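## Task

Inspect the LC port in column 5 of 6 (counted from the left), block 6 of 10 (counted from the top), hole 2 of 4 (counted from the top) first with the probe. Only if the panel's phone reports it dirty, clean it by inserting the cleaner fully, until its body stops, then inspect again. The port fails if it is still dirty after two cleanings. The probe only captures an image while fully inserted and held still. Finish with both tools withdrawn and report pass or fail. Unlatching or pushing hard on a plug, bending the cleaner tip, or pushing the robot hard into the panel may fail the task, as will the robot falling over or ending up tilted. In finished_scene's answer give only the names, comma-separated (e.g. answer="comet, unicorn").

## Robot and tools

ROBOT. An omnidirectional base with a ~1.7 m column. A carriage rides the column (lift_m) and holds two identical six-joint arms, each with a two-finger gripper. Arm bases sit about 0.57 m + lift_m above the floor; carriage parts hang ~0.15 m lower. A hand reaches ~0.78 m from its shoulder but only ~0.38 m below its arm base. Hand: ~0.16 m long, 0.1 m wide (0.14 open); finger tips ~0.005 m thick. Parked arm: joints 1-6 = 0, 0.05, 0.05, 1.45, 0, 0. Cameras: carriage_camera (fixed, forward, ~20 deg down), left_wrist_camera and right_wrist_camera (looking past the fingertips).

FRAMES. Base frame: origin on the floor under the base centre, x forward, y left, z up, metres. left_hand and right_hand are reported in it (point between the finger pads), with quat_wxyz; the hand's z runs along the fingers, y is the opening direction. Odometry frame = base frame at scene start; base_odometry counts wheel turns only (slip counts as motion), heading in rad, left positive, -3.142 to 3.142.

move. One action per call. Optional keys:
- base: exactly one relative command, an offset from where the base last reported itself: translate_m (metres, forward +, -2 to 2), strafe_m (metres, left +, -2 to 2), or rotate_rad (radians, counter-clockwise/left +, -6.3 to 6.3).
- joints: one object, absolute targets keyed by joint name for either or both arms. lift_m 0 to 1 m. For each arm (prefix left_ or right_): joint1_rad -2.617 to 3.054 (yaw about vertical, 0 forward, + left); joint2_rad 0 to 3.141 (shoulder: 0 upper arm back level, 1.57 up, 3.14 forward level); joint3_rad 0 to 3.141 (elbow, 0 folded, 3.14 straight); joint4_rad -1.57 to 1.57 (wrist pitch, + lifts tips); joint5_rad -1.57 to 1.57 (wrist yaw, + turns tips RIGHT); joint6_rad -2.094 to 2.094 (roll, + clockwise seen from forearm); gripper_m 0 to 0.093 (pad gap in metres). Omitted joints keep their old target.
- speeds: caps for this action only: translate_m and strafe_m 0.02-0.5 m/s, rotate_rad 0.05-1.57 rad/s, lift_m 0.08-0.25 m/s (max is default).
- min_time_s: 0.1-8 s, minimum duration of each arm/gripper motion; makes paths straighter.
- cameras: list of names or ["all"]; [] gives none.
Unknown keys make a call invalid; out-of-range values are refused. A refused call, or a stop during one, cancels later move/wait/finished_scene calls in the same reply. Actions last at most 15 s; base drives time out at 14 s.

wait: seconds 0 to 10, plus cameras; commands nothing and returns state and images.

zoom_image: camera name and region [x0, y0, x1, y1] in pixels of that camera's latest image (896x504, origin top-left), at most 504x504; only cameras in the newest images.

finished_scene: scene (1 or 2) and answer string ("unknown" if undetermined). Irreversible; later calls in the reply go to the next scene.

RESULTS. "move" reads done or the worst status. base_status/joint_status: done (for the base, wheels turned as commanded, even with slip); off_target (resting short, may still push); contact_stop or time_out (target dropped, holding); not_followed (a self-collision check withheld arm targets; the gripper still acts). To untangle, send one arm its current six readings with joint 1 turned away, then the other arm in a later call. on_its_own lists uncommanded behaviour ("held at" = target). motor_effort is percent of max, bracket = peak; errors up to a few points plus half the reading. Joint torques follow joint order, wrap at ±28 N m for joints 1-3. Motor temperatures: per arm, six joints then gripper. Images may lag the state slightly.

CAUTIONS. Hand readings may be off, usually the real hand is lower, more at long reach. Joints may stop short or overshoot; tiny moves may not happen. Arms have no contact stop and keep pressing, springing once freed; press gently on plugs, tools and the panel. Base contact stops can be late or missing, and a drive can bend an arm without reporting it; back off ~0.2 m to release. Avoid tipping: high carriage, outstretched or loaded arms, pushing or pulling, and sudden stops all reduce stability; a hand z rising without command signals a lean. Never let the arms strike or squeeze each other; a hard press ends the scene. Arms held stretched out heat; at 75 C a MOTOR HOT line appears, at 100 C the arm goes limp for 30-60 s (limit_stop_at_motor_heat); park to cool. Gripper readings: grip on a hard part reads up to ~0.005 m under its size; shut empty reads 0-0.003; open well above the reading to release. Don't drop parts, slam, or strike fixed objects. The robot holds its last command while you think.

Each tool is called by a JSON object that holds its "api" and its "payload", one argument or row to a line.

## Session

{"api": "wait", "payload": {
  "seconds": 0.3
}}

Scene clock: 0.30 s.
Joint torques (N m): left_arm=[0.14 -4.85 7.04 2.57 -0.09 0.03] | right_arm=[-0.21 -4.51 6.74 2.98 0.05 -0.03]
Motor temperatures (°C): left_arm=[27 24 26 25 27 26 26] | right_arm=[24 28 28 25 24 24 25]
base_odometry: x=+0.000 y=+0.000 heading=+0.000
base_status: not commanded
joint_positions: lift_m=+0.254 left_joint1_rad=-0.575 left_joint2_rad=+1.219 left_joint3_rad=+0.843 left_joint4_rad=+0.545 left_joint5_rad=+0.197 left_joint6_rad=+0.000 left_gripper_m=+0.01762 right_joint1_rad=+0.491 right_joint2_rad=+1.212 right_joint3_rad=+0.878 right_joint4_rad=+0.238 right_joint5_rad=+0.522 right_joint6_rad=+0.018 right_gripper_m=+0.04699
joint_status: not commanded
motor_effort: lift_m=+23 drive_wheels=+0
left_hand: x=+0.5640 y=+0.0572 z=+1.2050 quat_wxyz=(+0.711, +0.254, +0.594, -0.277) (m; base frame)
right_hand: x=+0.6257 y=-0.2012 z=+1.1520 quat_wxyz=(+0.677, +0.001, +0.736, -0.021) (m; base frame)
wait: 0.30 s; at rest by 0.27 s
pictures: carriage_camera, left_wrist_camera, right_wrist_camera

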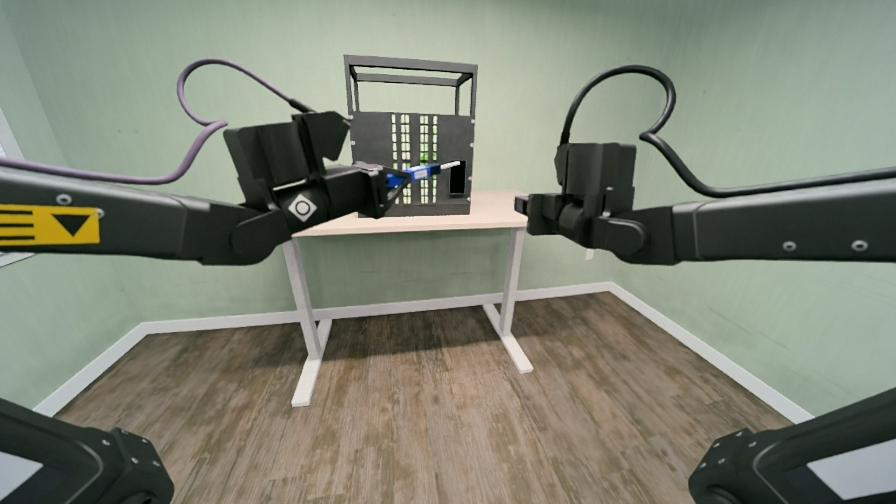

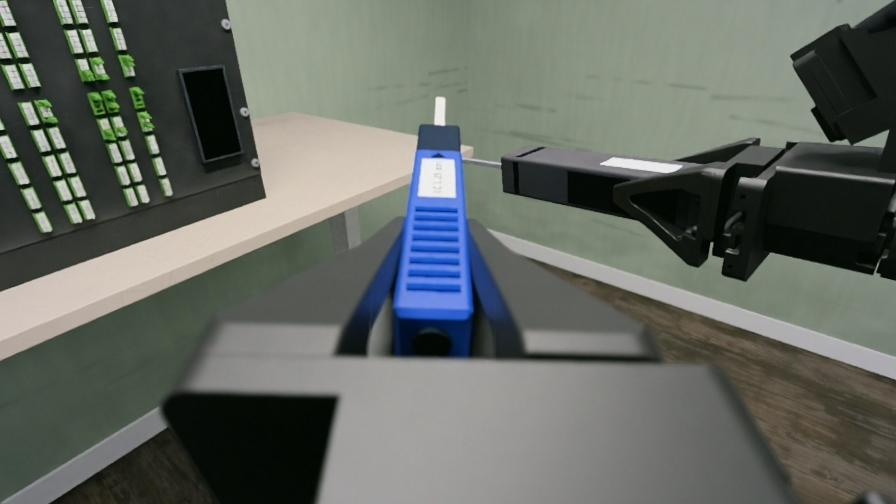

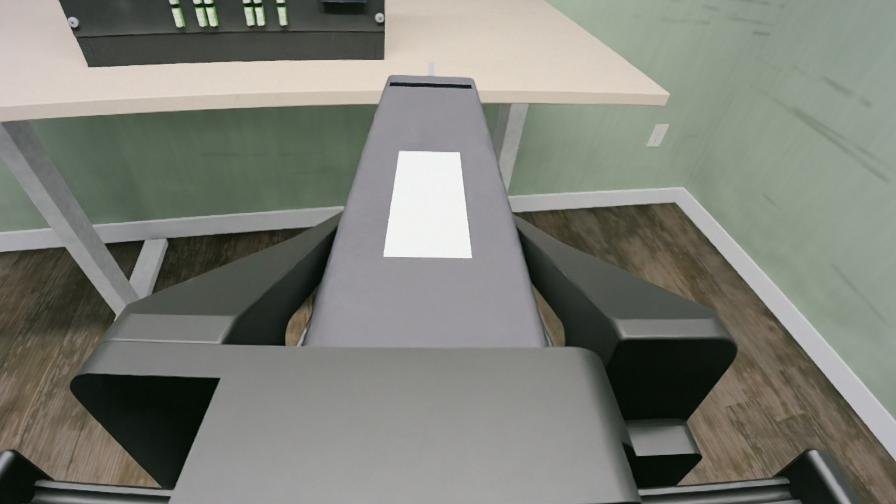

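{"api": "move", "payload": {
  "joints": {"left_joint1_rad": 0.29, "left_joint2_rad": 1.219, "left_joint3_rad": 0.843, "left_joint4_rad": 0.545, "left_joint5_rad": 0.0, "left_joint6_rad": 0.0},
  "min_time_s": 2,
  "cameras": []
}}

{"api": "move", "payload": {
  "joints": {"left_joint1_rad": 0.29, "left_joint2_rad": 0.8, "left_joint3_rad": 0.9, "left_joint4_rad": 1.0, "left_joint5_rad": 0.0, "right_joint1_rad": 0, "right_joint2_rad": 1.212, "right_joint3_rad": 0.785, "right_joint4_rad": 0.55, "right_joint5_rad": 0, "right_joint6_rad": 0},
  "min_time_s": 2,
  "cameras": []
}}

{"api": "wait", "payload": {
  "seconds": 0.5,
  "cameras": ["right_wrist_camera","carriage_camera"]
}}

Scene clock: 2.87 s.
Joint torques (N m): left_arm=[0.84 -4.88 6.99 2.52 -0.15 0.01] | right_arm=[-0.21 -4.56 6.74 3 0.06 -0.04]
Motor temperatures (°C): left_arm=[27 25 26 26 27 26 26] | right_arm=[24 28 29 26 24 24 25]
move: done
base_odometry: x=+0.000 y=+0.000 heading=+0.000
base_status: not commanded
joint_positions: lift_m=+0.254 left_joint1_rad=+0.281 left_joint2_rad=+1.219 left_joint3_rad=+0.843 left_joint4_rad=+0.545 left_joint5_rad=+0.007 left_joint6_rad=+0.000 left_gripper_m=+0.01762 right_joint1_rad=+0.491 right_joint2_rad=+1.212 right_joint3_rad=+0.878 right_joint4_rad=+0.236 right_joint5_rad=+0.522 right_joint6_rad=+0.018 right_gripper_m=+0.04699
joint_status: all done
motor_effort: lift_m=+23(24) drive_wheels=+0(1)
left_hand: x=+0.6372 y=+0.4303 z=+1.2056 quat_wxyz=(+0.757, -0.087, +0.639, +0.105) (m; base frame)
right_hand: x=+0.6257 y=-0.2012 z=+1.1517 quat_wxyz=(+0.676, +0.001, +0.736, -0.022) (m; base frame)
pictures: none
No camera images: "cameras" was empty.

Scene clock: 5.17 s.
Joint torques (N m): left_arm=[0.94 -0.7 7.47 1.24 -0.17 0.03] | right_arm=[-0.65 -4.4 6.71 3.54 -0.1 -0.18]
Motor temperatures (°C): left_arm=[27 25 26 27 27 26 26] | right_arm=[24 28 29 28 24 24 25]
move: off_target
base_odometry: x=+0.000 y=+0.000 heading=+0.000
base_status: not commanded
joint_positions: lift_m=+0.254 left_joint1_rad=+0.281 left_joint2_rad=+0.806 left_joint3_rad=+0.878 left_joint4_rad=+0.981 left_joint5_rad=+0.007 left_joint6_rad=+0.000 left_gripper_m=+0.01762 right_joint1_rad=+0.006 right_joint2_rad=+1.212 right_joint3_rad=+0.784 right_joint4_rad=+0.449 right_joint5_rad=+0.009 right_joint6_rad=+0.012 right_gripper_m=+0.04699
joint_status: right_joint4_rad off_target (ended at +0.449, target +0.550); the others done
motor_effort: lift_m=+23(24) drive_wheels=+0(1)
left_hand: x=+0.4225 y=+0.3685 z=+1.4336 quat_wxyz=(+0.957, -0.032, +0.254, +0.134) (m; base frame)
right_hand: x=+0.6531 y=-0.3134 z=+1.1552 quat_wxyz=(+0.714, +0.006, +0.700, +0.003) (m; base frame)
pictures: none
No camera images: "cameras" was empty.

Scene clock: 5.67 s.
Joint torques (N m): left_arm=[1.05 -0.7 7.66 1.2 -0.16 0.01] | right_arm=[-0.69 -4.41 6.68 3.53 -0.08 -0.18]
Motor temperatures (°C): left_arm=[27 25 27 27 27 26 26] | right_arm=[24 28 29 28 24 24 25]
base_odometry: x=+0.000 y=+0.000 heading=+0.000
base_status: not commanded
joint_positions: lift_m=+0.254 left_joint1_rad=+0.281 left_joint2_rad=+0.806 left_joint3_rad=+0.878 left_joint4_rad=+0.981 left_joint5_rad=+0.007 left_joint6_rad=+0.000 left_gripper_m=+0.01762 right_joint1_rad=+0.006 right_joint2_rad=+1.212 right_joint3_rad=+0.784 right_joint4_rad=+0.449 right_joint5_rad=+0.008 right_joint6_rad=+0.012 right_gripper_m=+0.04699
joint_status: right_joint4_rad off_target (ended at +0.449, target +0.550); the others done
motor_effort: lift_m=+23(24) drive_wheels=+0(1)
left_hand: x=+0.4225 y=+0.3685 z=+1.4336 quat_wxyz=(+0.957, -0.032, +0.254, +0.134) (m; base frame)
right_hand: x=+0.6531 y=-0.3132 z=+1.1553 quat_wxyz=(+0.715, +0.005, +0.700, +0.003) (m; base frame)
wait: 0.50 s; at rest by 0.27 s
pictures: carriage_camera, right_wrist_camera

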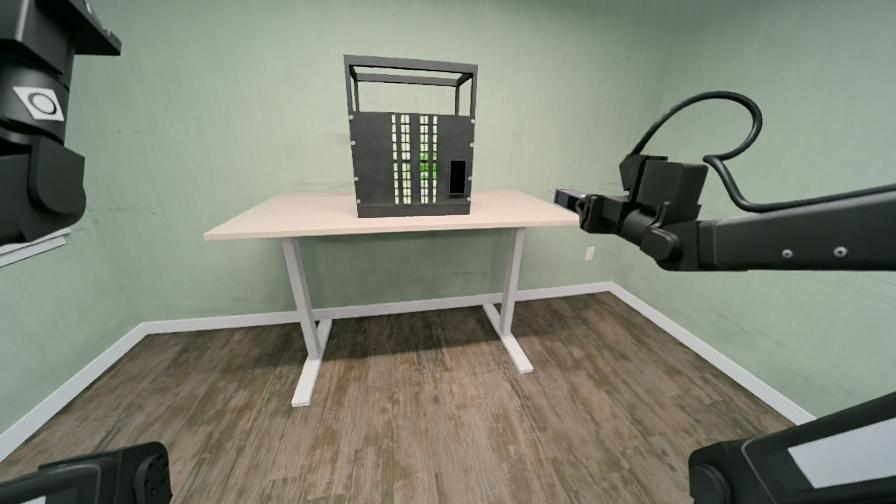

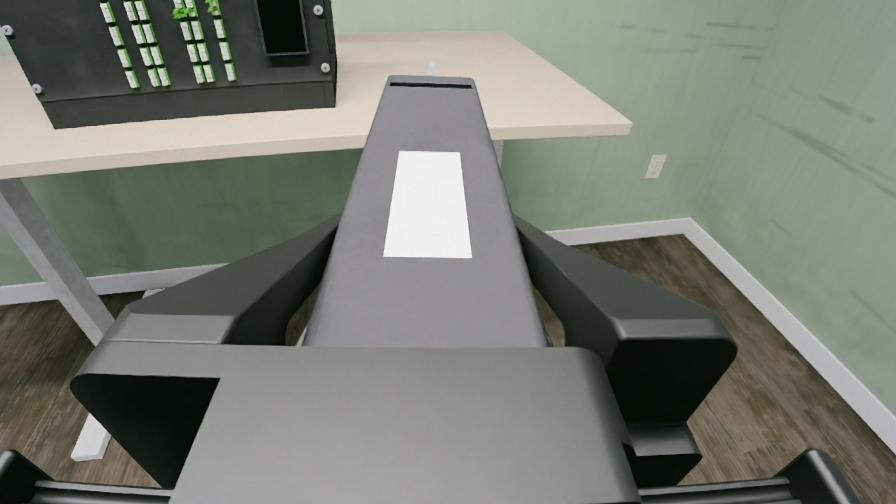

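{"api": "move", "payload": {
  "base": {"rotate_rad": 0.15},
  "cameras": []
}}

{"api": "wait", "payload": {
  "seconds": 0.5,
  "cameras": ["right_wrist_camera","carriage_camera"]
}}

Scene clock: 7.17 s.
Joint torques (N m): left_arm=[0.91 -0.65 7.56 1.15 -0.16 -0.07] | right_arm=[-0.49 -5.15 6.68 3.48 -0.01 -0.17]
Motor temperatures (°C): left_arm=[27 25 27 27 27 26 26] | right_arm=[24 28 30 29 24 24 25]
move: done
base_odometry: x=+0.000 y=+0.000 heading=+0.150
base_status: done
joint_positions: lift_m=+0.254 left_joint1_rad=+0.282 left_joint2_rad=+0.805 left_joint3_rad=+0.879 left_joint4_rad=+0.986 left_joint5_rad=+0.004 left_joint6_rad=+0.000 left_gripper_m=+0.01762 right_joint1_rad=+0.002 right_joint2_rad=+1.219 right_joint3_rad=+0.784 right_joint4_rad=+0.453 right_joint5_rad=+0.001 right_joint6_rad=+0.011 right_gripper_m=+0.04699
joint_status: not commanded
motor_effort: lift_m=+23(24) drive_wheels=+8(14)
left_hand: x=+0.4207 y=+0.3687 z=+1.4345 quat_wxyz=(+0.958, -0.034, +0.251, +0.135) (m; base frame)
right_hand: x=+0.6546 y=-0.3135 z=+1.1533 quat_wxyz=(+0.713, +0.004, +0.701, +0.004) (m; base frame)
pictures: none
No camera images: "cameras" was empty.

Scene clock: 7.67 s.
Joint torques (N m): left_arm=[0.92 -0.68 7.45 1.14 -0.12 0.03] | right_arm=[-0.44 -5.14 6.64 3.48 -0.02 -0.17]
Motor temperatures (°C): left_arm=[27 25 27 27 27 26 26] | right_arm=[24 28 30 29 24 24 25]
base_odometry: x=+0.000 y=+0.000 heading=+0.150
base_status: done
joint_positions: lift_m=+0.254 left_joint1_rad=+0.282 left_joint2_rad=+0.805 left_joint3_rad=+0.879 left_joint4_rad=+0.986 left_joint5_rad=+0.004 left_joint6_rad=+0.000 left_gripper_m=+0.01762 right_joint1_rad=+0.002 right_joint2_rad=+1.219 right_joint3_rad=+0.784 right_joint4_rad=+0.453 right_joint5_rad=+0.001 right_joint6_rad=+0.011 right_gripper_m=+0.04699
joint_status: not commanded
motor_effort: lift_m=+23(24) drive_wheels=+8(14)
left_hand: x=+0.4207 y=+0.3687 z=+1.4345 quat_wxyz=(+0.958, -0.034, +0.251, +0.135) (m; base frame)
right_hand: x=+0.6546 y=-0.3135 z=+1.1533 quat_wxyz=(+0.713, +0.004, +0.701, +0.004) (m; base frame)
wait: 0.50 s; at rest by 0.27 s
pictures: carriage_camera, right_wrist_camera

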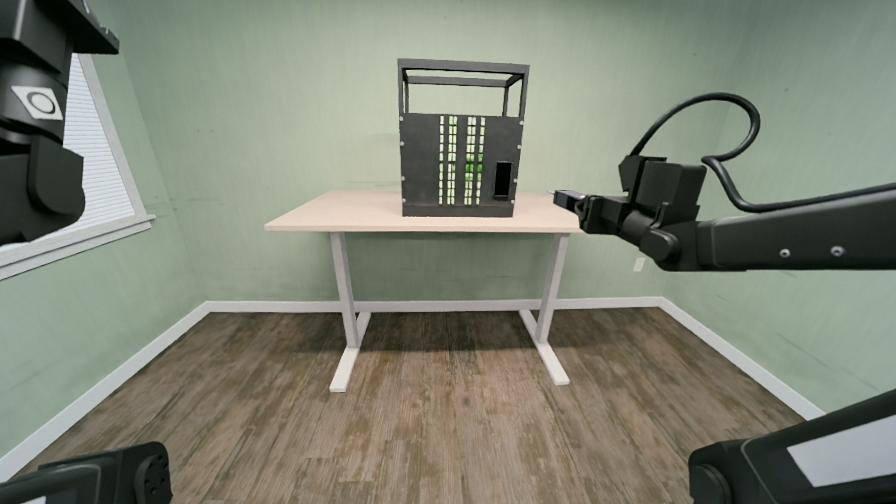

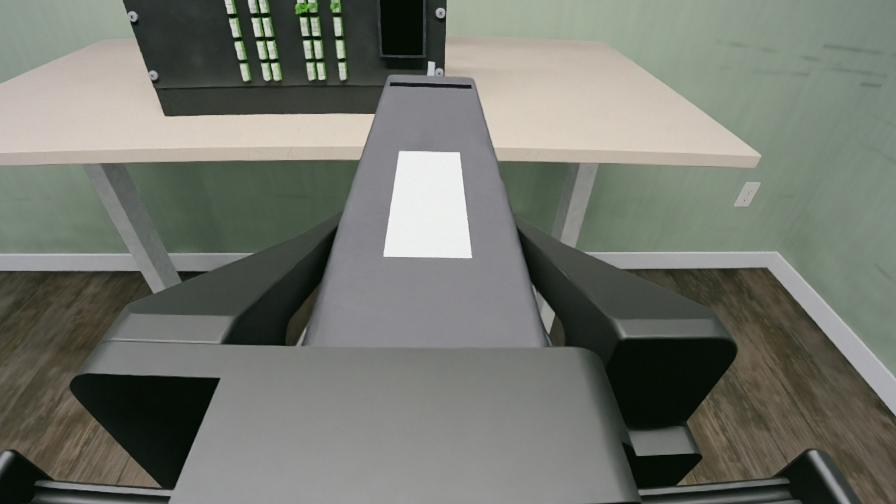

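{"api": "move", "payload": {
  "base": {"strafe_m": 0.205},
  "speeds": {"strafe_m": 0.2},
  "cameras": []
}}

{"api": "move", "payload": {
  "base": {"translate_m": 0.11},
  "joints": {"lift_m": 0.264},
  "speeds": {"translate_m": 0.2},
  "cameras": []
}}

{"api": "wait", "payload": {
  "seconds": 0.5,
  "cameras": ["right_wrist_camera","carriage_camera"]
}}

Scene clock: 10.17 s.
Joint torques (N m): left_arm=[0.87 -0.65 7.45 1.12 -0.1 0.06] | right_arm=[-0.28 -5.16 6.61 3.42 0.02 -0.17]
Motor temperatures (°C): left_arm=[27 25 27 27 27 26 26] | right_arm=[24 28 30 31 24 24 26]
move: done
base_odometry: x=-0.030 y=+0.203 heading=+0.151
base_status: done
joint_positions: lift_m=+0.254 left_joint1_rad=+0.282 left_joint2_rad=+0.805 left_joint3_rad=+0.879 left_joint4_rad=+0.989 left_joint5_rad=+0.003 left_joint6_rad=+0.000 left_gripper_m=+0.01762 right_joint1_rad=+0.002 right_joint2_rad=+1.219 right_joint3_rad=+0.784 right_joint4_rad=+0.457 right_joint5_rad=-0.001 right_joint6_rad=+0.011 right_gripper_m=+0.04699
joint_status: not commanded
motor_effort: lift_m=+23(24) drive_wheels=-5(19)
left_hand: x=+0.4200 y=+0.3687 z=+1.4349 quat_wxyz=(+0.958, -0.034, +0.249, +0.136) (m; base frame)
right_hand: x=+0.6546 y=-0.3134 z=+1.1544 quat_wxyz=(+0.715, +0.003, +0.699, +0.005) (m; base frame)
pictures: none
No camera images: "cameras" was empty.

Scene clock: 11.80 s.
Joint torques (N m): left_arm=[0.88 -0.47 7.01 0.95 -0.08 0.01] | right_arm=[-0.34 -5.35 7.16 3.33 0.02 -0.17]
Motor temperatures (°C): left_arm=[27 25 28 27 27 26 26] | right_arm=[24 29 30 31 24 24 26]
move: done
base_odometry: x=+0.078 y=+0.220 heading=+0.151
base_status: done
joint_positions: lift_m=+0.264 left_joint1_rad=+0.282 left_joint2_rad=+0.803 left_joint3_rad=+0.884 left_joint4_rad=+0.993 left_joint5_rad=+0.002 left_joint6_rad=+0.000 left_gripper_m=+0.01762 right_joint1_rad=+0.002 right_joint2_rad=+1.221 right_joint3_rad=+0.778 right_joint4_rad=+0.468 right_joint5_rad=-0.001 right_joint6_rad=+0.011 right_gripper_m=+0.04699
joint_status: all done
motor_effort: lift_m=+24(30) drive_wheels=-6(13)
left_hand: x=+0.4168 y=+0.3678 z=+1.4469 quat_wxyz=(+0.960, -0.033, +0.244, +0.136) (m; base frame)
right_hand: x=+0.6546 y=-0.3134 z=+1.1627 quat_wxyz=(+0.716, +0.003, +0.698, +0.005) (m; base frame)
pictures: none
No camera images: "cameras" was empty.

Scene clock: 12.30 s.
Joint torques (N m): left_arm=[0.9 -0.57 7.16 1.06 -0.1 0.06] | right_arm=[-0.34 -5.29 7.19 3.32 0.02 -0.17]
Motor temperatures (°C): left_arm=[27 25 28 27 27 26 26] | right_arm=[24 29 31 31 24 24 26]
base_odometry: x=+0.078 y=+0.220 heading=+0.151
base_status: done
joint_positions: lift_m=+0.264 left_joint1_rad=+0.282 left_joint2_rad=+0.803 left_joint3_rad=+0.884 left_joint4_rad=+0.993 left_joint5_rad=+0.002 left_joint6_rad=+0.000 left_gripper_m=+0.01762 right_joint1_rad=+0.002 right_joint2_rad=+1.221 right_joint3_rad=+0.778 right_joint4_rad=+0.468 right_joint5_rad=-0.001 right_joint6_rad=+0.011 right_gripper_m=+0.04699
joint_status: all done
motor_effort: lift_m=+24(30) drive_wheels=-5(13)
left_hand: x=+0.4168 y=+0.3678 z=+1.4469 quat_wxyz=(+0.960, -0.033, +0.244, +0.136) (m; base frame)
right_hand: x=+0.6546 y=-0.3134 z=+1.1627 quat_wxyz=(+0.716, +0.003, +0.698, +0.005) (m; base frame)
wait: 0.50 s; at rest by 0.27 s
pictures: carriage_camera, right_wrist_camera

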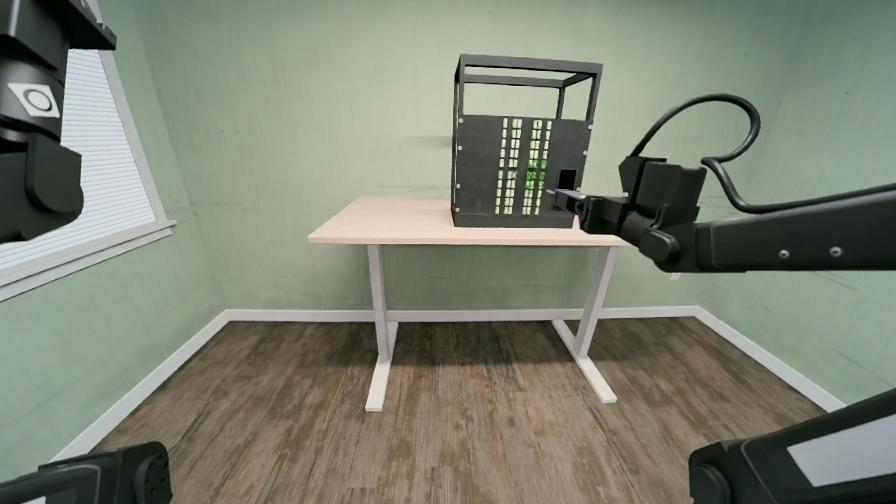

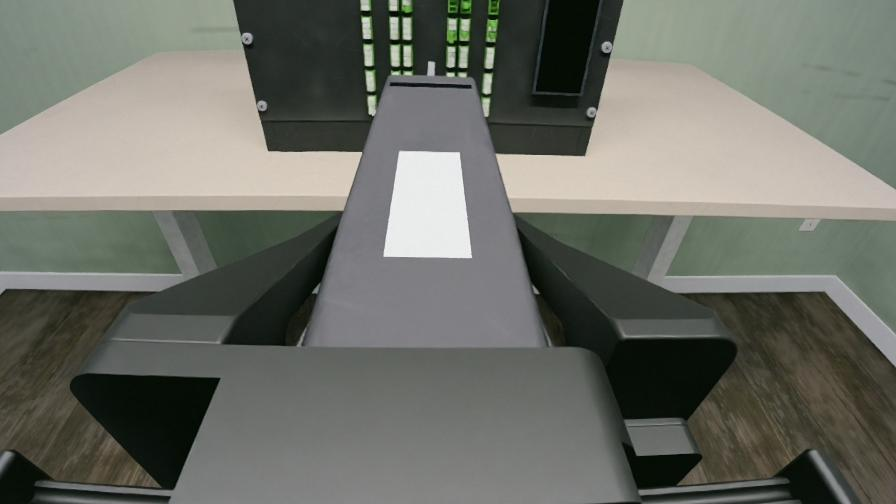

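{"api": "move", "payload": {
  "base": {"translate_m": 0.15},
  "joints": {"lift_m": 0.276},
  "speeds": {"translate_m": 0.2},
  "cameras": []
}}

{"api": "wait", "payload": {
  "seconds": 0.5,
  "cameras": ["right_wrist_camera","carriage_camera"]
}}

{"api": "zoom_image", "payload": {
  "camera": "right_wrist_camera",
  "region": [380, 0, 540, 100]
}}

Scene clock: 14.57 s.
Joint torques (N m): left_arm=[0.83 -0.27 6.9 0.98 -0.08 0.01] | right_arm=[-0.29 -5.55 7.42 3.28 0.01 -0.17]
Motor temperatures (°C): left_arm=[27 25 28 27 27 26 27] | right_arm=[24 29 31 32 24 24 26]
move: done
base_odometry: x=+0.227 y=+0.243 heading=+0.152
base_status: done
joint_positions: lift_m=+0.276 left_joint1_rad=+0.282 left_joint2_rad=+0.804 left_joint3_rad=+0.886 left_joint4_rad=+0.994 left_joint5_rad=+0.002 left_joint6_rad=+0.000 left_gripper_m=+0.01762 right_joint1_rad=+0.002 right_joint2_rad=+1.222 right_joint3_rad=+0.776 right_joint4_rad=+0.471 right_joint5_rad=-0.001 right_joint6_rad=+0.011 right_gripper_m=+0.04699
joint_status: all done
motor_effort: lift_m=+24(30) drive_wheels=-7(14)
left_hand: x=+0.4162 y=+0.3678 z=+1.4596 quat_wxyz=(+0.960, -0.034, +0.243, +0.136) (m; base frame)
right_hand: x=+0.6547 y=-0.3134 z=+1.1740 quat_wxyz=(+0.716, +0.003, +0.698, +0.005) (m; base frame)
pictures: none
No camera images: "cameras" was empty.

Scene clock: 15.07 s.
Joint torques (N m): left_arm=[1.01 -0.4 6.8 1.03 -0.08 0.02] | right_arm=[-0.32 -5.41 7.39 3.28 0.02 -0.17]
Motor temperatures (°C): left_arm=[27 25 28 27 27 26 27] | right_arm=[24 29 31 32 24 24 26]
base_odometry: x=+0.227 y=+0.243 heading=+0.152
base_status: done
joint_positions: lift_m=+0.276 left_joint1_rad=+0.282 left_joint2_rad=+0.804 left_joint3_rad=+0.886 left_joint4_rad=+0.994 left_joint5_rad=+0.002 left_joint6_rad=+0.000 left_gripper_m=+0.01762 right_joint1_rad=+0.002 right_joint2_rad=+1.222 right_joint3_rad=+0.776 right_joint4_rad=+0.471 right_joint5_rad=-0.001 right_joint6_rad=+0.011 right_gripper_m=+0.04699
joint_status: all done
motor_effort: lift_m=+24(30) drive_wheels=-7(14)
left_hand: x=+0.4162 y=+0.3678 z=+1.4596 quat_wxyz=(+0.960, -0.034, +0.243, +0.136) (m; base frame)
right_hand: x=+0.6547 y=-0.3134 z=+1.1740 quat_wxyz=(+0.716, +0.003, +0.698, +0.005) (m; base frame)
wait: 0.50 s; at rest by 0.27 s
pictures: carriage_camera, right_wrist_camera

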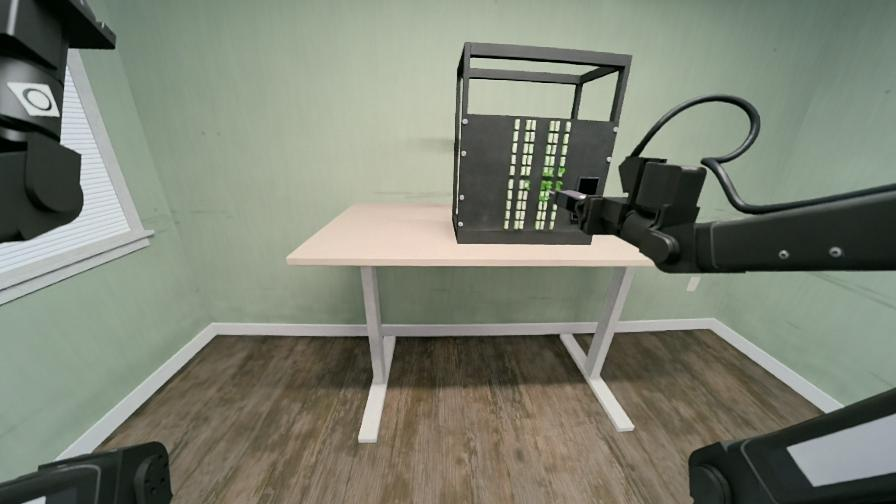

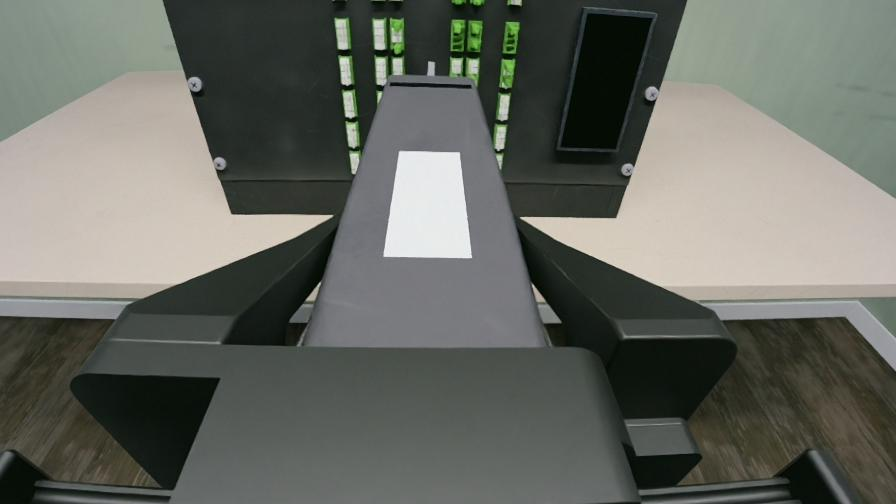

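Scaled by 3.150.

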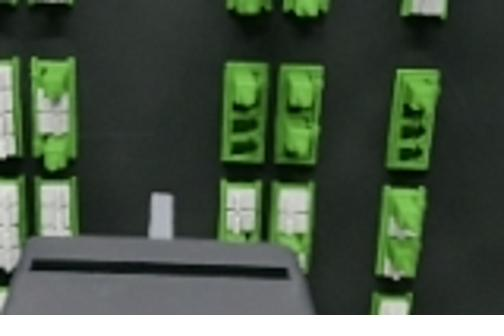

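{"api": "move", "payload": {
  "joints": {"right_joint6_rad": -0.02},
  "cameras": []
}}

{"api": "wait", "payload": {
  "seconds": 0.5,
  "cameras": ["right_wrist_camera"]
}}

{"api": "zoom_image", "payload": {
  "camera": "right_wrist_camera",
  "region": [420, 10, 500, 90]
}}

Scene clock: 15.73 s.
Joint torques (N m): left_arm=[1.06 -0.47 6.86 1 -0.09 0] | right_arm=[-0.38 -5.42 7.39 3.28 0.03 -0.18]
Motor temperatures (°C): left_arm=[27 25 28 27 27 26 27] | right_arm=[24 29 31 32 24 24 26]
move: done
base_odometry: x=+0.227 y=+0.243 heading=+0.152
base_status: not commanded
joint_positions: lift_m=+0.276 left_joint1_rad=+0.282 left_joint2_rad=+0.804 left_joint3_rad=+0.886 left_joint4_rad=+0.994 left_joint5_rad=+0.002 left_joint6_rad=+0.000 left_gripper_m=+0.01762 right_joint1_rad=+0.002 right_joint2_rad=+1.222 right_joint3_rad=+0.776 right_joint4_rad=+0.471 right_joint5_rad=-0.001 right_joint6_rad=-0.006 right_gripper_m=+0.04699
joint_status: all done
motor_effort: lift_m=+24(24) drive_wheels=-7(7)
left_hand: x=+0.4162 y=+0.3678 z=+1.4596 quat_wxyz=(+0.960, -0.034, +0.243, +0.136) (m; base frame)
right_hand: x=+0.6547 y=-0.3134 z=+1.1740 quat_wxyz=(+0.716, -0.003, +0.698, -0.001) (m; base frame)
pictures: none
No camera images: "cameras" was empty.

Scene clock: 16.23 s.
Joint torques (N m): left_arm=[0.84 -0.35 6.76 0.97 -0.11 0.03] | right_arm=[-0.32 -5.39 7.38 3.28 0.02 -0.19]
Motor temperatures (°C): left_arm=[27 25 28 27 27 26 27] | right_arm=[24 29 31 32 24 24 26]
base_odometry: x=+0.227 y=+0.243 heading=+0.152
base_status: not commanded
joint_positions: lift_m=+0.276 left_joint1_rad=+0.282 left_joint2_rad=+0.804 left_joint3_rad=+0.886 left_joint4_rad=+0.994 left_joint5_rad=+0.002 left_joint6_rad=+0.000 left_gripper_m=+0.01762 right_joint1_rad=+0.002 right_joint2_rad=+1.222 right_joint3_rad=+0.776 right_joint4_rad=+0.471 right_joint5_rad=-0.001 right_joint6_rad=-0.008 right_gripper_m=+0.04699
joint_status: all done
motor_effort: lift_m=+25(24) drive_wheels=-7(7)
left_hand: x=+0.4162 y=+0.3678 z=+1.4596 quat_wxyz=(+0.960, -0.034, +0.243, +0.136) (m; base frame)
right_hand: x=+0.6547 y=-0.3134 z=+1.1740 quat_wxyz=(+0.716, -0.004, +0.698, -0.002) (m; base frame)
wait: 0.50 s; at rest by 0.27 s
pictures: right_wrist_camera

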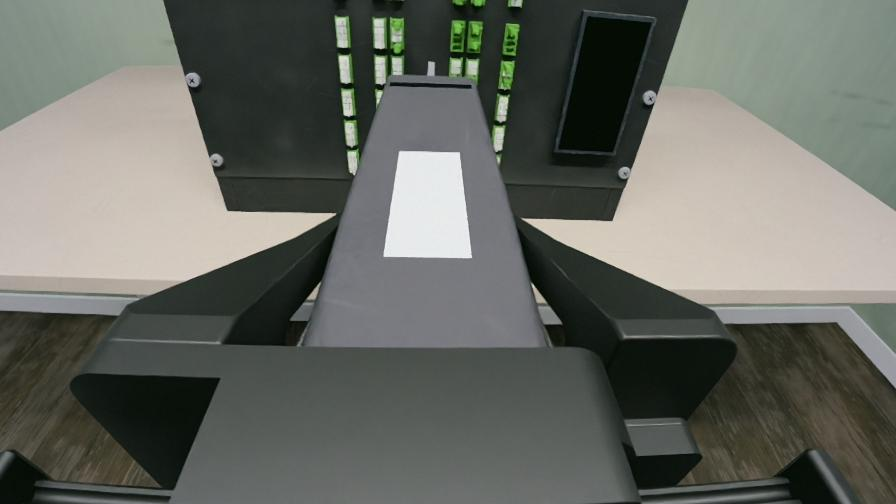

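Scaled by 6.300.

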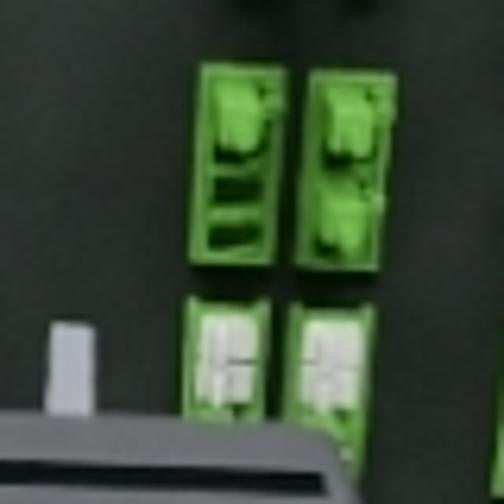

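{"api": "move", "payload": {
  "base": {"strafe_m": -0.028},
  "joints": {"lift_m": 0.28},
  "speeds": {"strafe_m": 0.05},
  "cameras": []
}}

{"api": "move", "payload": {
  "base": {"translate_m": 0.03},
  "speeds": {"translate_m": 0.1},
  "cameras": []
}}

{"api": "wait", "payload": {
  "seconds": 0.5,
  "cameras": ["right_wrist_camera"]
}}

{"api": "zoom_image", "payload": {
  "camera": "right_wrist_camera",
  "region": [400, 20, 470, 90]
}}

Scene clock: 17.77 s.
Joint torques (N m): left_arm=[0.9 -0.36 6.74 0.97 -0.09 0.03] | right_arm=[-0.38 -5.57 7.45 3.29 0.03 -0.17]
Motor temperatures (°C): left_arm=[27 25 28 27 27 26 27] | right_arm=[24 29 31 32 24 24 26]
move: done
base_odometry: x=+0.231 y=+0.215 heading=+0.153
base_status: done
joint_positions: lift_m=+0.280 left_joint1_rad=+0.282 left_joint2_rad=+0.804 left_joint3_rad=+0.887 left_joint4_rad=+0.994 left_joint5_rad=+0.001 left_joint6_rad=+0.000 left_gripper_m=+0.01762 right_joint1_rad=+0.002 right_joint2_rad=+1.223 right_joint3_rad=+0.776 right_joint4_rad=+0.471 right_joint5_rad=-0.002 right_joint6_rad=-0.009 right_gripper_m=+0.04699
joint_status: all done
motor_effort: lift_m=+25(29) drive_wheels=-4(9)
left_hand: x=+0.4158 y=+0.3678 z=+1.4640 quat_wxyz=(+0.960, -0.034, +0.242, +0.136) (m; base frame)
right_hand: x=+0.6549 y=-0.3130 z=+1.1775 quat_wxyz=(+0.715, -0.005, +0.699, -0.002) (m; base frame)
pictures: none
No camera images: "cameras" was empty.

Scene clock: 18.83 s.
Joint torques (N m): left_arm=[0.84 -0.38 6.5 1 -0.12 -0.01] | right_arm=[-0.46 -5.45 7.38 3.28 0.03 -0.17]
Motor temperatures (°C): left_arm=[27 25 28 26 27 26 27] | right_arm=[24 29 31 32 24 24 26]
move: done
base_odometry: x=+0.261 y=+0.219 heading=+0.152
base_status: done
joint_positions: lift_m=+0.280 left_joint1_rad=+0.282 left_joint2_rad=+0.804 left_joint3_rad=+0.887 left_joint4_rad=+0.994 left_joint5_rad=+0.001 left_joint6_rad=+0.000 left_gripper_m=+0.01762 right_joint1_rad=+0.002 right_joint2_rad=+1.223 right_joint3_rad=+0.776 right_joint4_rad=+0.470 right_joint5_rad=-0.002 right_joint6_rad=-0.009 right_gripper_m=+0.04699
joint_status: not commanded
motor_effort: lift_m=+25(25) drive_wheels=-6(13)
left_hand: x=+0.4159 y=+0.3679 z=+1.4640 quat_wxyz=(+0.960, -0.034, +0.242, +0.136) (m; base frame)
right_hand: x=+0.6549 y=-0.3130 z=+1.1774 quat_wxyz=(+0.715, -0.005, +0.699, -0.002) (m; base frame)
pictures: none
No camera images: "cameras" was empty.

Scene clock: 19.33 s.
Joint torques (N m): left_arm=[0.81 -0.34 6.79 1 -0.05 0] | right_arm=[-0.39 -5.55 7.38 3.28 0.03 -0.17]
Motor temperatures (°C): left_arm=[27 25 28 26 27 26 27] | right_arm=[24 29 31 32 24 24 26]
base_odometry: x=+0.261 y=+0.219 heading=+0.152
base_status: done
joint_positions: lift_m=+0.280 left_joint1_rad=+0.282 left_joint2_rad=+0.804 left_joint3_rad=+0.887 left_joint4_rad=+0.994 left_joint5_rad=+0.001 left_joint6_rad=+0.000 left_gripper_m=+0.01762 right_joint1_rad=+0.002 right_joint2_rad=+1.223 right_joint3_rad=+0.776 right_joint4_rad=+0.470 right_joint5_rad=-0.002 right_joint6_rad=-0.009 right_gripper_m=+0.04699
joint_status: not commanded
motor_effort: lift_m=+25(25) drive_wheels=-6(13)
left_hand: x=+0.4159 y=+0.3679 z=+1.4640 quat_wxyz=(+0.960, -0.034, +0.242, +0.136) (m; base frame)
right_hand: x=+0.6549 y=-0.3130 z=+1.1774 quat_wxyz=(+0.715, -0.005, +0.699, -0.002) (m; base frame)
wait: 0.50 s; at rest by 0.27 s
pictures: right_wrist_camera

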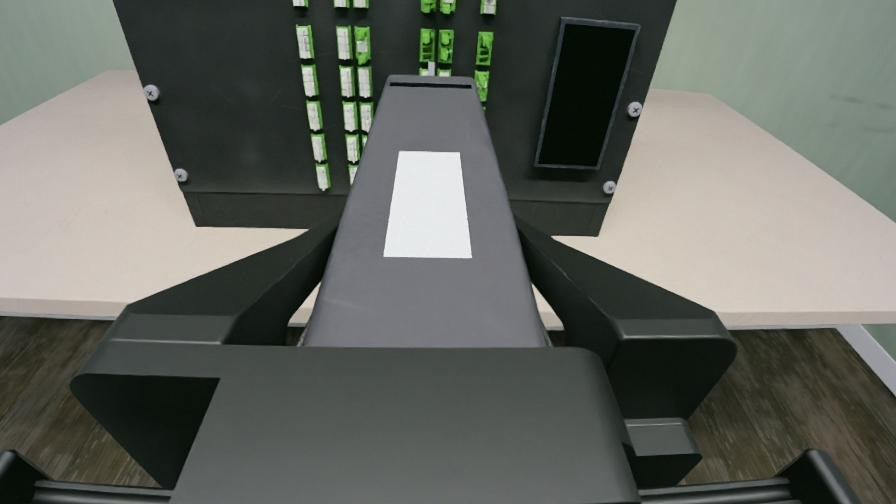

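Scaled by 7.200.

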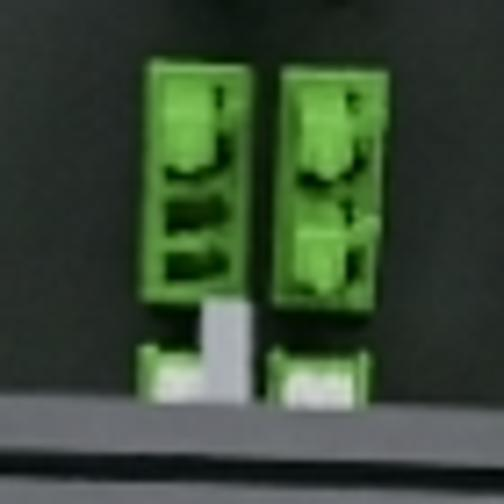

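{"api": "move", "payload": {
  "base": {"strafe_m": -0.008},
  "joints": {"lift_m": 0.290},
  "speeds": {"strafe_m": 0.03},
  "cameras": []
}}

{"api": "wait", "payload": {
  "seconds": 0.5,
  "cameras": ["right_wrist_camera","carriage_camera"]
}}

{"api": "zoom_image", "payload": {
  "camera": "right_wrist_camera",
  "region": [400, 20, 470, 90]
}}

{"api": "zoom_image", "payload": {
  "camera": "carriage_camera",
  "region": [480, 100, 620, 240]
}}

Scene clock: 20.63 s.
Joint torques (N m): left_arm=[0.99 -0.42 6.72 1.02 -0.1 -0.03] | right_arm=[-0.35 -5.53 7.32 3.28 0.03 -0.17]
Motor temperatures (°C): left_arm=[27 25 28 26 27 26 27] | right_arm=[24 29 31 33 24 24 26]
move: done
base_odometry: x=+0.262 y=+0.212 heading=+0.153
base_status: done
joint_positions: lift_m=+0.290 left_joint1_rad=+0.282 left_joint2_rad=+0.802 left_joint3_rad=+0.888 left_joint4_rad=+0.994 left_joint5_rad=+0.001 left_joint6_rad=+0.000 left_gripper_m=+0.01762 right_joint1_rad=+0.001 right_joint2_rad=+1.223 right_joint3_rad=+0.776 right_joint4_rad=+0.473 right_joint5_rad=-0.002 right_joint6_rad=-0.009 right_gripper_m=+0.04699
joint_status: all done
motor_effort: lift_m=+24(29) drive_wheels=-5(9)
left_hand: x=+0.4151 y=+0.3677 z=+1.4746 quat_wxyz=(+0.960, -0.034, +0.241, +0.136) (m; base frame)
right_hand: x=+0.6550 y=-0.3135 z=+1.1880 quat_wxyz=(+0.716, -0.004, +0.698, -0.002) (m; base frame)
pictures: none
No camera images: "cameras" was empty.

Scene clock: 21.13 s.
Joint torques (N m): left_arm=[0.73 -0.34 6.78 1.03 -0.04 0] | right_arm=[-0.31 -5.57 7.34 3.26 0.03 -0.16]
Motor temperatures (°C): left_arm=[27 25 28 26 27 26 27] | right_arm=[24 29 31 33 24 24 26]
base_odometry: x=+0.262 y=+0.212 heading=+0.153
base_status: done
joint_positions: lift_m=+0.290 left_joint1_rad=+0.282 left_joint2_rad=+0.802 left_joint3_rad=+0.888 left_joint4_rad=+0.994 left_joint5_rad=+0.001 left_joint6_rad=+0.000 left_gripper_m=+0.01762 right_joint1_rad=+0.001 right_joint2_rad=+1.223 right_joint3_rad=+0.776 right_joint4_rad=+0.473 right_joint5_rad=-0.002 right_joint6_rad=-0.009 right_gripper_m=+0.04699
joint_status: all done
motor_effort: lift_m=+24(29) drive_wheels=-5(9)
left_hand: x=+0.4151 y=+0.3677 z=+1.4746 quat_wxyz=(+0.960, -0.034, +0.241, +0.136) (m; base frame)
right_hand: x=+0.6550 y=-0.3135 z=+1.1880 quat_wxyz=(+0.716, -0.004, +0.698, -0.002) (m; base frame)
wait: 0.50 s; at rest by 0.27 s
pictures: carriage_camera, right_wrist_camera

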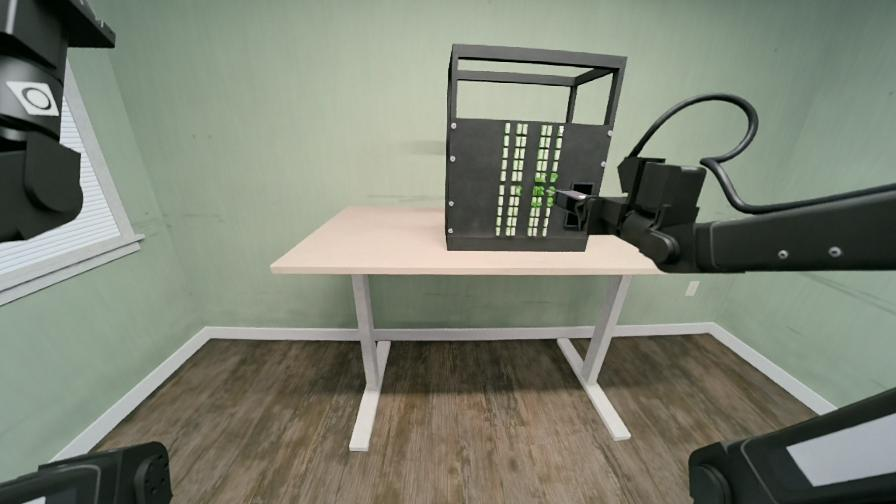

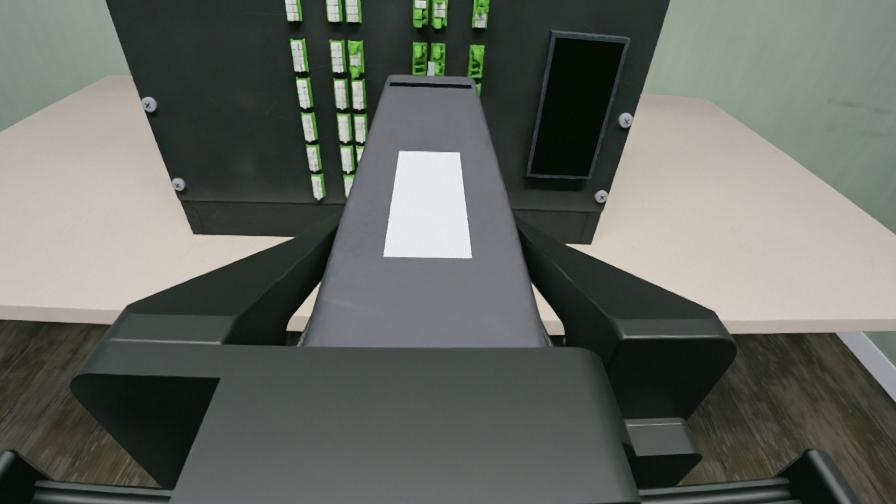

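Scaled by 7.200.

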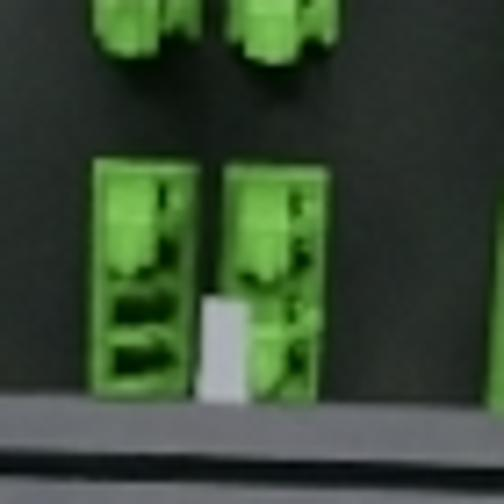

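Scaled by 3.600.

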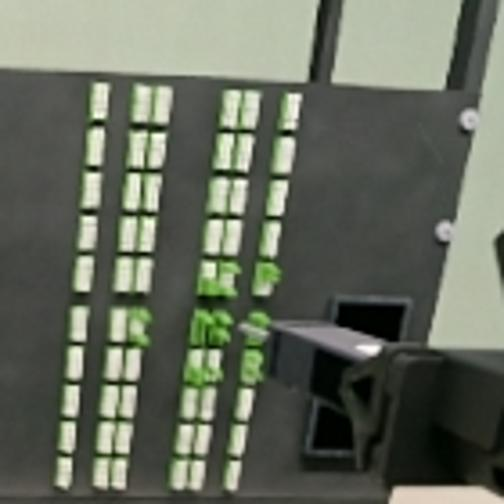

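{"api": "move", "payload": {
  "base": {"strafe_m": -0.004},
  "joints": {"lift_m": 0.294},
  "speeds": {"strafe_m": 0.03},
  "cameras": []
}}

{"api": "move", "payload": {
  "base": {"translate_m": 0.01},
  "speeds": {"translate_m": 0.03},
  "cameras": []
}}

{"api": "wait", "payload": {
  "seconds": 0.5,
  "cameras": ["right_wrist_camera"]
}}

{"api": "zoom_image", "payload": {
  "camera": "right_wrist_camera",
  "region": [405, 30, 455, 80]
}}

Scene clock: 23.70 s.
Joint torques (N m): left_arm=[0.87 -0.25 6.46 0.92 -0.09 0.03] | right_arm=[-0.17 -5.64 7.32 3.33 0.01 -0.16]
Motor temperatures (°C): left_arm=[27 25 28 26 27 26 27] | right_arm=[24 29 31 33 24 24 26]
move: done
base_odometry: x=+0.263 y=+0.208 heading=+0.153
base_status: done
joint_positions: lift_m=+0.294 left_joint1_rad=+0.282 left_joint2_rad=+0.802 left_joint3_rad=+0.888 left_joint4_rad=+0.997 left_joint5_rad=+0.001 left_joint6_rad=+0.000 left_gripper_m=+0.01762 right_joint1_rad=+0.000 right_joint2_rad=+1.224 right_joint3_rad=+0.776 right_joint4_rad=+0.470 right_joint5_rad=+0.000 right_joint6_rad=-0.009 right_gripper_m=+0.04699
joint_status: all done
motor_effort: lift_m=+25(29) drive_wheels=+5(11)
left_hand: x=+0.4141 y=+0.3674 z=+1.4791 quat_wxyz=(+0.961, -0.034, +0.239, +0.136) (m; base frame)
right_hand: x=+0.6551 y=-0.3144 z=+1.1909 quat_wxyz=(+0.715, -0.003, +0.699, -0.003) (m; base frame)
pictures: none
No camera images: "cameras" was empty.

Scene clock: 24.53 s.
Joint torques (N m): left_arm=[0.96 -0.12 6.74 0.94 -0.04 0.05] | right_arm=[-0.17 -5.52 7.36 3.28 0.01 -0.17]
Motor temperatures (°C): left_arm=[27 25 28 26 27 26 27] | right_arm=[24 29 31 34 24 24 26]
move: done
base_odometry: x=+0.273 y=+0.209 heading=+0.152
base_status: done
joint_positions: lift_m=+0.294 left_joint1_rad=+0.282 left_joint2_rad=+0.801 left_joint3_rad=+0.888 left_joint4_rad=+0.997 left_joint5_rad=+0.001 left_joint6_rad=+0.000 left_gripper_m=+0.01762 right_joint1_rad=-0.001 right_joint2_rad=+1.224 right_joint3_rad=+0.776 right_joint4_rad=+0.469 right_joint5_rad=+0.000 right_joint6_rad=-0.009 right_gripper_m=+0.04699
joint_status: not commanded
motor_effort: lift_m=+25(25) drive_wheels=-6(12)
left_hand: x=+0.4134 y=+0.3672 z=+1.4794 quat_wxyz=(+0.961, -0.033, +0.238, +0.136) (m; base frame)
right_hand: x=+0.6551 y=-0.3146 z=+1.1908 quat_wxyz=(+0.715, -0.003, +0.700, -0.004) (m; base frame)
pictures: none
No camera images: "cameras" was empty.

Scene clock: 25.03 s.
Joint torques (N m): left_arm=[0.81 -0.18 6.57 0.96 -0.08 0.01] | right_arm=[-0.18 -5.61 7.36 3.3 0 -0.16]
Motor temperatures (°C): left_arm=[27 25 28 26 27 26 27] | right_arm=[24 29 31 34 24 24 26]
base_odometry: x=+0.273 y=+0.209 heading=+0.152
base_status: done
joint_positions: lift_m=+0.294 left_joint1_rad=+0.282 left_joint2_rad=+0.801 left_joint3_rad=+0.888 left_joint4_rad=+0.997 left_joint5_rad=+0.001 left_joint6_rad=+0.000 left_gripper_m=+0.01762 right_joint1_rad=-0.001 right_joint2_rad=+1.224 right_joint3_rad=+0.776 right_joint4_rad=+0.469 right_joint5_rad=+0.000 right_joint6_rad=-0.009 right_gripper_m=+0.04699
joint_status: not commanded
motor_effort: lift_m=+25(25) drive_wheels=-6(12)
left_hand: x=+0.4134 y=+0.3672 z=+1.4794 quat_wxyz=(+0.961, -0.033, +0.238, +0.136) (m; base frame)
right_hand: x=+0.6551 y=-0.3146 z=+1.1908 quat_wxyz=(+0.715, -0.003, +0.700, -0.004) (m; base frame)
wait: 0.50 s; at rest by 0.27 s
pictures: right_wrist_camera

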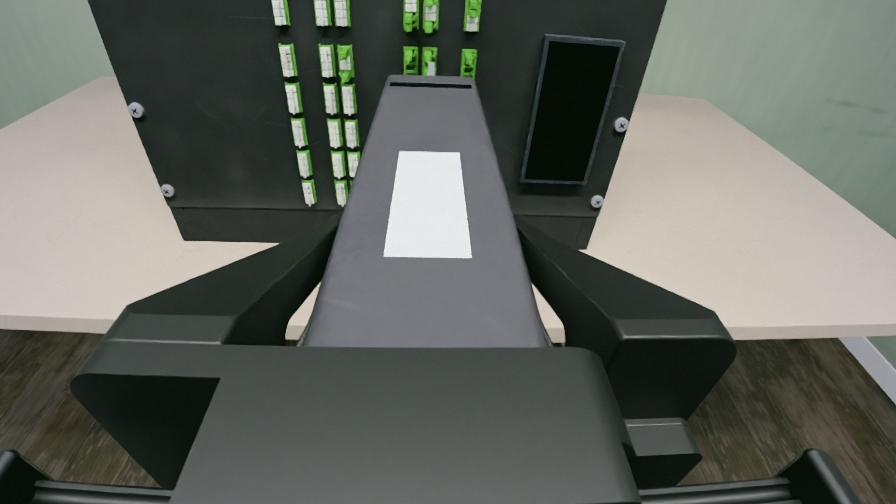

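Scaled by 10.080.

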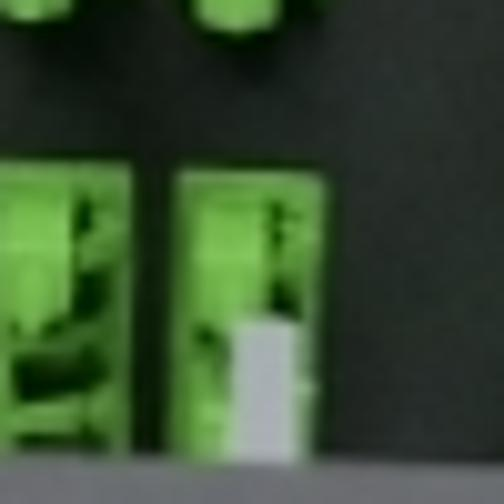

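{"api": "move", "payload": {
  "base": {"strafe_m": 0.002},
  "joints": {"lift_m": 0.2955},
  "speeds": {"strafe_m": 0.03},
  "cameras": []
}}

{"api": "move", "payload": {
  "base": {"translate_m": 0.012},
  "speeds": {"translate_m": 0.03},
  "cameras": []
}}

{"api": "wait", "payload": {
  "seconds": 0.5,
  "cameras": ["right_wrist_camera"]
}}

{"api": "zoom_image", "payload": {
  "camera": "right_wrist_camera",
  "region": [405, 40, 445, 80]
}}

Scene clock: 26.07 s.
Joint torques (N m): left_arm=[0.69 -0.08 6.56 0.95 -0.04 0.01] | right_arm=[-0.23 -5.65 7.34 3.3 0 -0.16]
Motor temperatures (°C): left_arm=[27 25 28 26 27 26 27] | right_arm=[24 30 31 34 24 24 26]
move: done
base_odometry: x=+0.272 y=+0.211 heading=+0.152
base_status: done
joint_positions: lift_m=+0.295 left_joint1_rad=+0.282 left_joint2_rad=+0.801 left_joint3_rad=+0.888 left_joint4_rad=+0.997 left_joint5_rad=+0.000 left_joint6_rad=+0.000 left_gripper_m=+0.01762 right_joint1_rad=+0.000 right_joint2_rad=+1.224 right_joint3_rad=+0.776 right_joint4_rad=+0.469 right_joint5_rad=+0.000 right_joint6_rad=-0.009 right_gripper_m=+0.04699
joint_status: all done
motor_effort: lift_m=+26(29) drive_wheels=-4(12)
left_hand: x=+0.4134 y=+0.3673 z=+1.4808 quat_wxyz=(+0.961, -0.034, +0.238, +0.136) (m; base frame)
right_hand: x=+0.6551 y=-0.3141 z=+1.1921 quat_wxyz=(+0.714, -0.003, +0.700, -0.003) (m; base frame)
pictures: none
No camera images: "cameras" was empty.

Scene clock: 26.97 s.
Joint torques (N m): left_arm=[0.83 -0.31 6.65 0.93 -0.02 0.04] | right_arm=[-0.2 -5.7 7.41 3.31 0.01 -0.16]
Motor temperatures (°C): left_arm=[27 25 28 26 27 26 27] | right_arm=[24 30 31 34 24 24 26]
move: done
base_odometry: x=+0.284 y=+0.212 heading=+0.151
base_status: done
joint_positions: lift_m=+0.295 left_joint1_rad=+0.282 left_joint2_rad=+0.801 left_joint3_rad=+0.888 left_joint4_rad=+1.000 left_joint5_rad=+0.000 left_joint6_rad=+0.000 left_gripper_m=+0.01762 right_joint1_rad=+0.000 right_joint2_rad=+1.224 right_joint3_rad=+0.776 right_joint4_rad=+0.468 right_joint5_rad=+0.000 right_joint6_rad=-0.009 right_gripper_m=+0.04699
joint_status: not commanded
motor_effort: lift_m=+26(26) drive_wheels=-6(13)
left_hand: x=+0.4131 y=+0.3672 z=+1.4810 quat_wxyz=(+0.961, -0.034, +0.237, +0.136) (m; base frame)
right_hand: x=+0.6551 y=-0.3141 z=+1.1919 quat_wxyz=(+0.714, -0.003, +0.700, -0.003) (m; base frame)
pictures: none
No camera images: "cameras" was empty.

Scene clock: 27.47 s.
Joint torques (N m): left_arm=[0.73 -0.09 6.61 0.88 -0.1 0] | right_arm=[-0.27 -5.63 7.38 3.31 0.01 -0.16]
Motor temperatures (°C): left_arm=[27 25 28 26 27 26 27] | right_arm=[24 30 31 34 24 24 26]
base_odometry: x=+0.284 y=+0.212 heading=+0.151
base_status: done
joint_positions: lift_m=+0.295 left_joint1_rad=+0.282 left_joint2_rad=+0.801 left_joint3_rad=+0.888 left_joint4_rad=+1.000 left_joint5_rad=+0.000 left_joint6_rad=+0.000 left_gripper_m=+0.01762 right_joint1_rad=+0.000 right_joint2_rad=+1.224 right_joint3_rad=+0.776 right_joint4_rad=+0.468 right_joint5_rad=+0.000 right_joint6_rad=-0.009 right_gripper_m=+0.04699
joint_status: not commanded
motor_effort: lift_m=+26(26) drive_wheels=-6(13)
left_hand: x=+0.4131 y=+0.3672 z=+1.4810 quat_wxyz=(+0.961, -0.034, +0.237, +0.136) (m; base frame)
right_hand: x=+0.6551 y=-0.3141 z=+1.1919 quat_wxyz=(+0.714, -0.003, +0.700, -0.003) (m; base frame)
wait: 0.50 s; at rest by 0.27 s
pictures: right_wrist_camera

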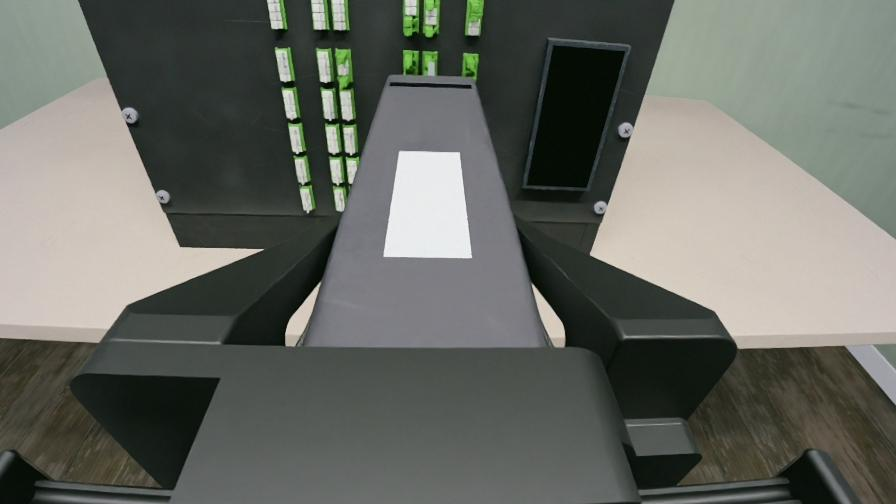

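Scaled by 12.600.

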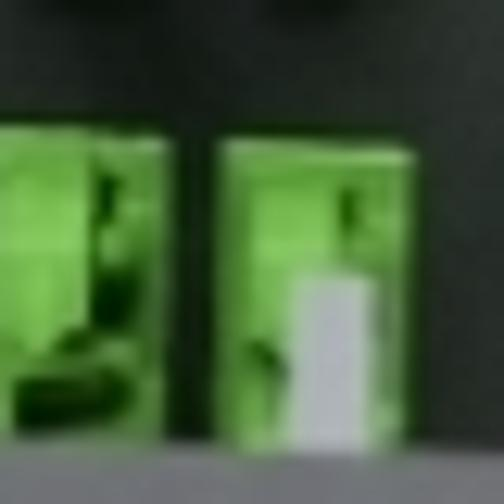

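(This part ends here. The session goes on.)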